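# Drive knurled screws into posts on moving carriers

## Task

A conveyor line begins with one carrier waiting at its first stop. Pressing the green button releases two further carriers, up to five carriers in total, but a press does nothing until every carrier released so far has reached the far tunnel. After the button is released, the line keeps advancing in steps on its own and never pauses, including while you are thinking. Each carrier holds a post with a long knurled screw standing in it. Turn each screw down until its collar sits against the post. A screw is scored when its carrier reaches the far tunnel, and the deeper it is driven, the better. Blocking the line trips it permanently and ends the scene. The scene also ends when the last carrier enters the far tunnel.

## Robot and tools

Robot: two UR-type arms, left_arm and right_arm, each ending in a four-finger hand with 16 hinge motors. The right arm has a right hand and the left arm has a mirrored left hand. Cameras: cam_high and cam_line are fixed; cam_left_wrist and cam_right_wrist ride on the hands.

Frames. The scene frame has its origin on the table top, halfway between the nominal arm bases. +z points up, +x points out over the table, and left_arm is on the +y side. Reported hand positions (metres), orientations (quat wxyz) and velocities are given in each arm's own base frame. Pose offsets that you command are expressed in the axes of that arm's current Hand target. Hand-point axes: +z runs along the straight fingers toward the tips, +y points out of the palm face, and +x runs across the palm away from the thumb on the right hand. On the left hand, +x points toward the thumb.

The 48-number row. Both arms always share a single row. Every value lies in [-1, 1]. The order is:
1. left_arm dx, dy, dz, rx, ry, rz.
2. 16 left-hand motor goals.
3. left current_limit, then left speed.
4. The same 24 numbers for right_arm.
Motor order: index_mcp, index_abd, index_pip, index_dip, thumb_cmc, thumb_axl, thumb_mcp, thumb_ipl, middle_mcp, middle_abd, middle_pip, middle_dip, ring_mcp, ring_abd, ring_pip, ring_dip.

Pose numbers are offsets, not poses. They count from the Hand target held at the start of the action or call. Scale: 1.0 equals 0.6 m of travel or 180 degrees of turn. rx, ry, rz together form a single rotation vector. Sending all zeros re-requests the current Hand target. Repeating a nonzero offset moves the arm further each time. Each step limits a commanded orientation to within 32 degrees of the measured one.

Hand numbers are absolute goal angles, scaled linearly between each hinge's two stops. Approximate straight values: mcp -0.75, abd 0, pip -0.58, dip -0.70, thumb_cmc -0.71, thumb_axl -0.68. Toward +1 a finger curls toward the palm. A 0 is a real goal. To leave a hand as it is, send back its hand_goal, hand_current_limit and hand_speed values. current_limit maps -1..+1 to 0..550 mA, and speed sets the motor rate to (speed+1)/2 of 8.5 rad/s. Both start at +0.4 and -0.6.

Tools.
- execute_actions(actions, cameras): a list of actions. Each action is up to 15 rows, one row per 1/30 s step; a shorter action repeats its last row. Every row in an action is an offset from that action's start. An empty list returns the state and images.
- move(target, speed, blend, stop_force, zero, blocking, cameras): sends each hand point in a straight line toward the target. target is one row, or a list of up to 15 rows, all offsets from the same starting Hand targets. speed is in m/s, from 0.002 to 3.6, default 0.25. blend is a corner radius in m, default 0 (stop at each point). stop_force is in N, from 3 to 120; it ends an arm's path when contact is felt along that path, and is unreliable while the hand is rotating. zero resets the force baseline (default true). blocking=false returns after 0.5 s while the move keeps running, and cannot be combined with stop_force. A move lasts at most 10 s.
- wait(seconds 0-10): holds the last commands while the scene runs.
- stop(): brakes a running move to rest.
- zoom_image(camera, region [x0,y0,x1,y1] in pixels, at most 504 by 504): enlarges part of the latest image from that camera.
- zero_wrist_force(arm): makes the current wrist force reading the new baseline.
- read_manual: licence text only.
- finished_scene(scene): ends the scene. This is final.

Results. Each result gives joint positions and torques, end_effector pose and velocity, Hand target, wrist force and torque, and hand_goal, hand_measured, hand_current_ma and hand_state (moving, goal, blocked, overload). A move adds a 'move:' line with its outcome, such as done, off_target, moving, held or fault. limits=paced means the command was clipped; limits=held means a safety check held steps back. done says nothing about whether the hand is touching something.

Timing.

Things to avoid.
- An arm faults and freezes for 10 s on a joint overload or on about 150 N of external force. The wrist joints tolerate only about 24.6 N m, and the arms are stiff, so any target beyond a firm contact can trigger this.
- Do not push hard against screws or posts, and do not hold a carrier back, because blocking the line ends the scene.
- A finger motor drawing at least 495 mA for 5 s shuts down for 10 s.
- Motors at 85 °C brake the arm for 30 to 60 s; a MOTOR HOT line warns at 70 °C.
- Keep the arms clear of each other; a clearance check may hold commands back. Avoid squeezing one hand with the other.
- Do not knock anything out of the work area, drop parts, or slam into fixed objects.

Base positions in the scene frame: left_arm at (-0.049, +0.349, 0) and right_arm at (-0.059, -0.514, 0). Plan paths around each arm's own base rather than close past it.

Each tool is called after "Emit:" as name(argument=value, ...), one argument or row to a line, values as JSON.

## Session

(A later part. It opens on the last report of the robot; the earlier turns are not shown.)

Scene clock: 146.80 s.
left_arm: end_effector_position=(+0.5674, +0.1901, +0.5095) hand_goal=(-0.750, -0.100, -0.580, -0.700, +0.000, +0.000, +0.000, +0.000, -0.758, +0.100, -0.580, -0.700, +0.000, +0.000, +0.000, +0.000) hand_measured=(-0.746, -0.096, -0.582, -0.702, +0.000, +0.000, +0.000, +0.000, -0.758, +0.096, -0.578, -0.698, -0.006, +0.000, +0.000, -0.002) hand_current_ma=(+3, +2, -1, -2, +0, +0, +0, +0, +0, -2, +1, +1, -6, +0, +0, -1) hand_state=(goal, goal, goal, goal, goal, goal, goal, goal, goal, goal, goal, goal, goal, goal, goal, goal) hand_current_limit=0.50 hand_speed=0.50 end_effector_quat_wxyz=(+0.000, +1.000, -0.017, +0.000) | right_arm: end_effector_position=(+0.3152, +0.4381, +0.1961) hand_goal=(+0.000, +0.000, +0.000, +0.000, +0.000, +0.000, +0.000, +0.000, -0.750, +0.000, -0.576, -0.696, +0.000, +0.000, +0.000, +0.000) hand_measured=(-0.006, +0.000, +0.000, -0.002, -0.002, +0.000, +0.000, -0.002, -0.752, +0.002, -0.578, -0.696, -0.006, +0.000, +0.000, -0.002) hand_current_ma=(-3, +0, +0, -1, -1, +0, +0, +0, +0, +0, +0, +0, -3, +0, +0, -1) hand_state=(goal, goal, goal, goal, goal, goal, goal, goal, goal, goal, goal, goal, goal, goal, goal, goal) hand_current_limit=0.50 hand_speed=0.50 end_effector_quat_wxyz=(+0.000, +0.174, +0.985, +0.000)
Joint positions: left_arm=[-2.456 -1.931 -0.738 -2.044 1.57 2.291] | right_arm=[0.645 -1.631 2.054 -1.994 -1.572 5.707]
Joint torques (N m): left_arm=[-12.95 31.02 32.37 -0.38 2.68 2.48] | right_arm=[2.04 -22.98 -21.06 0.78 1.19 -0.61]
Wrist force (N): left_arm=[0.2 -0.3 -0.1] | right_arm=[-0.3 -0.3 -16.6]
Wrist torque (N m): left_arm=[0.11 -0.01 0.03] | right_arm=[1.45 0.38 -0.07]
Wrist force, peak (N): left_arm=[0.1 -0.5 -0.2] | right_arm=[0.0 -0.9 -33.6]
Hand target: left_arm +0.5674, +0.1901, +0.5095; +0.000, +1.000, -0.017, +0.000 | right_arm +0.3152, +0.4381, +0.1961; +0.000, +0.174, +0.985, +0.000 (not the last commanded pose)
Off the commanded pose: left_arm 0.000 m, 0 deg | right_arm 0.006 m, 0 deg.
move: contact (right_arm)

Emit:
move(
  target=[0,0,0,0,0,0,-0.75,-0.1,-0.58,-0.7,0,0,0,0,-0.758,0.1,-0.58,-0.7,0,0,0,0,0.5,0.5,0,0,-0.1067,0,0,0,0,0,0,0,0,0,0,0,-0.75,0,-0.576,-0.696,0,0,0,0,0.5,0.5],
  speed=0.15,
)

Emit:
move(
  target=[
    [0,0,0,0,0,0,-0.75,-0.1,-0.58,-0.7,0,0,0,0,-0.758,0.1,-0.58,-0.7,0,0,0,0,0.5,0.5,-0.3227,-0.1808,-0.3998,0,0,0.0889,-0.758,-0.1,-0.58,-0.7,0,0,0,0,-0.75,0.1,-0.58,-0.7,0,0,0,0,0.5,0.5],
    [0,0,0,0,0,0,-0.75,-0.1,-0.58,-0.7,0,0,0,0,-0.758,0.1,-0.58,-0.7,0,0,0,0,0.5,0.5,-0.7322,-0.4265,-0.4061,0,0,0.1778,-0.758,-0.1,-0.58,-0.7,0,0,0,0,-0.75,0.1,-0.58,-0.7,0,0,0,0,0.5,0.5],
  ],
  speed=0.35,
  blend=0.05,
  cameras=["cam_line"],
)

Scene clock: 148.93 s.
left_arm: end_effector_position=(+0.5674, +0.1901, +0.5095) hand_goal=(-0.750, -0.100, -0.580, -0.700, +0.000, +0.000, +0.000, +0.000, -0.758, +0.100, -0.580, -0.700, +0.000, +0.000, +0.000, +0.000) hand_measured=(-0.746, -0.096, -0.582, -0.702, +0.000, +0.000, +0.000, +0.000, -0.758, +0.096, -0.578, -0.698, -0.006, +0.000, +0.000, -0.002) hand_current_ma=(+3, +2, -1, -2, +0, +0, +0, +0, +0, -2, +1, +1, -6, +0, +0, -1) hand_state=(goal, goal, goal, goal, goal, goal, goal, goal, goal, goal, goal, goal, goal, goal, goal, goal) hand_current_limit=0.50 hand_speed=0.50 end_effector_quat_wxyz=(+0.000, +1.000, -0.017, +0.000) | right_arm: end_effector_position=(+0.3152, +0.4382, +0.2600) hand_goal=(+0.000, +0.000, +0.000, +0.000, +0.000, +0.000, +0.000, +0.000, -0.750, +0.000, -0.576, -0.696, +0.000, +0.000, +0.000, +0.000) hand_measured=(-0.006, +0.000, +0.000, -0.002, -0.002, +0.000, +0.000, -0.002, -0.750, +0.002, -0.578, -0.696, -0.006, +0.000, +0.000, -0.002) hand_current_ma=(-3, +0, +0, -1, -1, +0, +0, +0, +0, +0, +0, +0, -3, +0, +0, -1) hand_state=(goal, goal, goal, goal, goal, goal, goal, goal, goal, goal, goal, goal, goal, goal, goal, goal) hand_current_limit=0.50 hand_speed=0.50 end_effector_quat_wxyz=(+0.000, +0.174, +0.985, +0.000)
Joint positions: left_arm=[-2.456 -1.931 -0.738 -2.044 1.57 2.291] | right_arm=[0.646 -1.685 1.93 -1.816 -1.572 5.707]
Joint torques (N m): left_arm=[-11.83 29.67 32.39 -0.35 2.72 2.51] | right_arm=[-1.76 -29.19 -29.04 -0.82 -1.03 -0.01]
Wrist force (N): left_arm=[0.0 -0.3 -0.1] | right_arm=[-0.1 0.0 0.0]
Wrist torque (N m): left_arm=[0.10 0.02 0.01] | right_arm=[0.16 -0.01 -0.04]
Wrist force, peak (N): left_arm=[-0.2 -0.5 -0.2] | right_arm=[-0.1 -0.2 -16.7]
Hand target: left_arm +0.5674, +0.1901, +0.5095; +0.000, +1.000, -0.017, +0.000 | right_arm +0.3152, +0.4381, +0.2601; +0.000, +0.174, +0.985, +0.000
Off the commanded pose: left_arm 0.000 m, 0 deg | right_arm 0.000 m, 0 deg.
move: done

Scene clock: 151.43 s.
left_arm: end_effector_position=(+0.5674, +0.1901, +0.5095) hand_goal=(-0.750, -0.100, -0.580, -0.700, +0.000, +0.000, +0.000, +0.000, -0.758, +0.100, -0.580, -0.700, +0.000, +0.000, +0.000, +0.000) hand_measured=(-0.746, -0.096, -0.582, -0.702, +0.000, +0.000, +0.000, +0.000, -0.758, +0.096, -0.578, -0.698, -0.006, +0.000, +0.000, -0.002) hand_current_ma=(+3, +2, -1, -2, +0, +0, +0, +0, +0, -2, +1, +1, -6, +0, +0, -1) hand_state=(goal, goal, goal, goal, goal, goal, goal, goal, goal, goal, goal, goal, goal, goal, goal, goal) hand_current_limit=0.50 hand_speed=0.50 end_effector_quat_wxyz=(+0.000, +1.000, -0.017, +0.000) | right_arm: end_effector_position=(+0.6402, +0.0476, +0.5042) hand_goal=(-0.758, -0.100, -0.580, -0.700, +0.000, +0.000, +0.000, +0.000, -0.750, +0.100, -0.580, -0.700, +0.000, +0.000, +0.000, +0.000) hand_measured=(-0.754, -0.098, -0.578, -0.698, -0.002, +0.000, +0.000, -0.002, -0.750, +0.096, -0.578, -0.698, -0.006, +0.000, +0.000, -0.002) hand_current_ma=(+1, +1, +1, +1, +0, +0, +0, +0, +0, -1, +1, +1, -3, +0, +0, -1) hand_state=(goal, goal, goal, goal, goal, goal, goal, goal, goal, goal, goal, goal, goal, goal, goal, goal) hand_current_limit=0.50 hand_speed=0.50 end_effector_quat_wxyz=(+0.001, +0.438, +0.899, +0.000)
Joint positions: left_arm=[-2.456 -1.931 -0.738 -2.044 1.57 2.291] | right_arm=[-0.217 -1.375 0.97 -1.167 -1.571 5.403]
Joint torques (N m): left_arm=[-11.7 31.35 32.17 -0.17 2.48 2.42] | right_arm=[-6.95 -23.16 -27.21 -0.71 -1.44 2.64]
Wrist force (N): left_arm=[0.1 -0.4 -0.1] | right_arm=[0.1 -0.1 -0.4]
Wrist torque (N m): left_arm=[0.09 0.00 0.02] | right_arm=[0.11 -0.03 0.20]
Wrist force, peak (N): left_arm=[0.2 -0.5 0.1] | right_arm=[-1.9 -0.2 -0.1]
Hand target: left_arm +0.5674, +0.1901, +0.5095; +0.000, +1.000, -0.017, +0.000 | right_arm +0.6403, +0.0476, +0.5042; +0.000, +0.438, +0.899, +0.000
Off the commanded pose: left_arm 0.000 m, 0 deg | right_arm 0.000 m, 0 deg.
move: done
Images, in order (width x height): cam_line 896x504.

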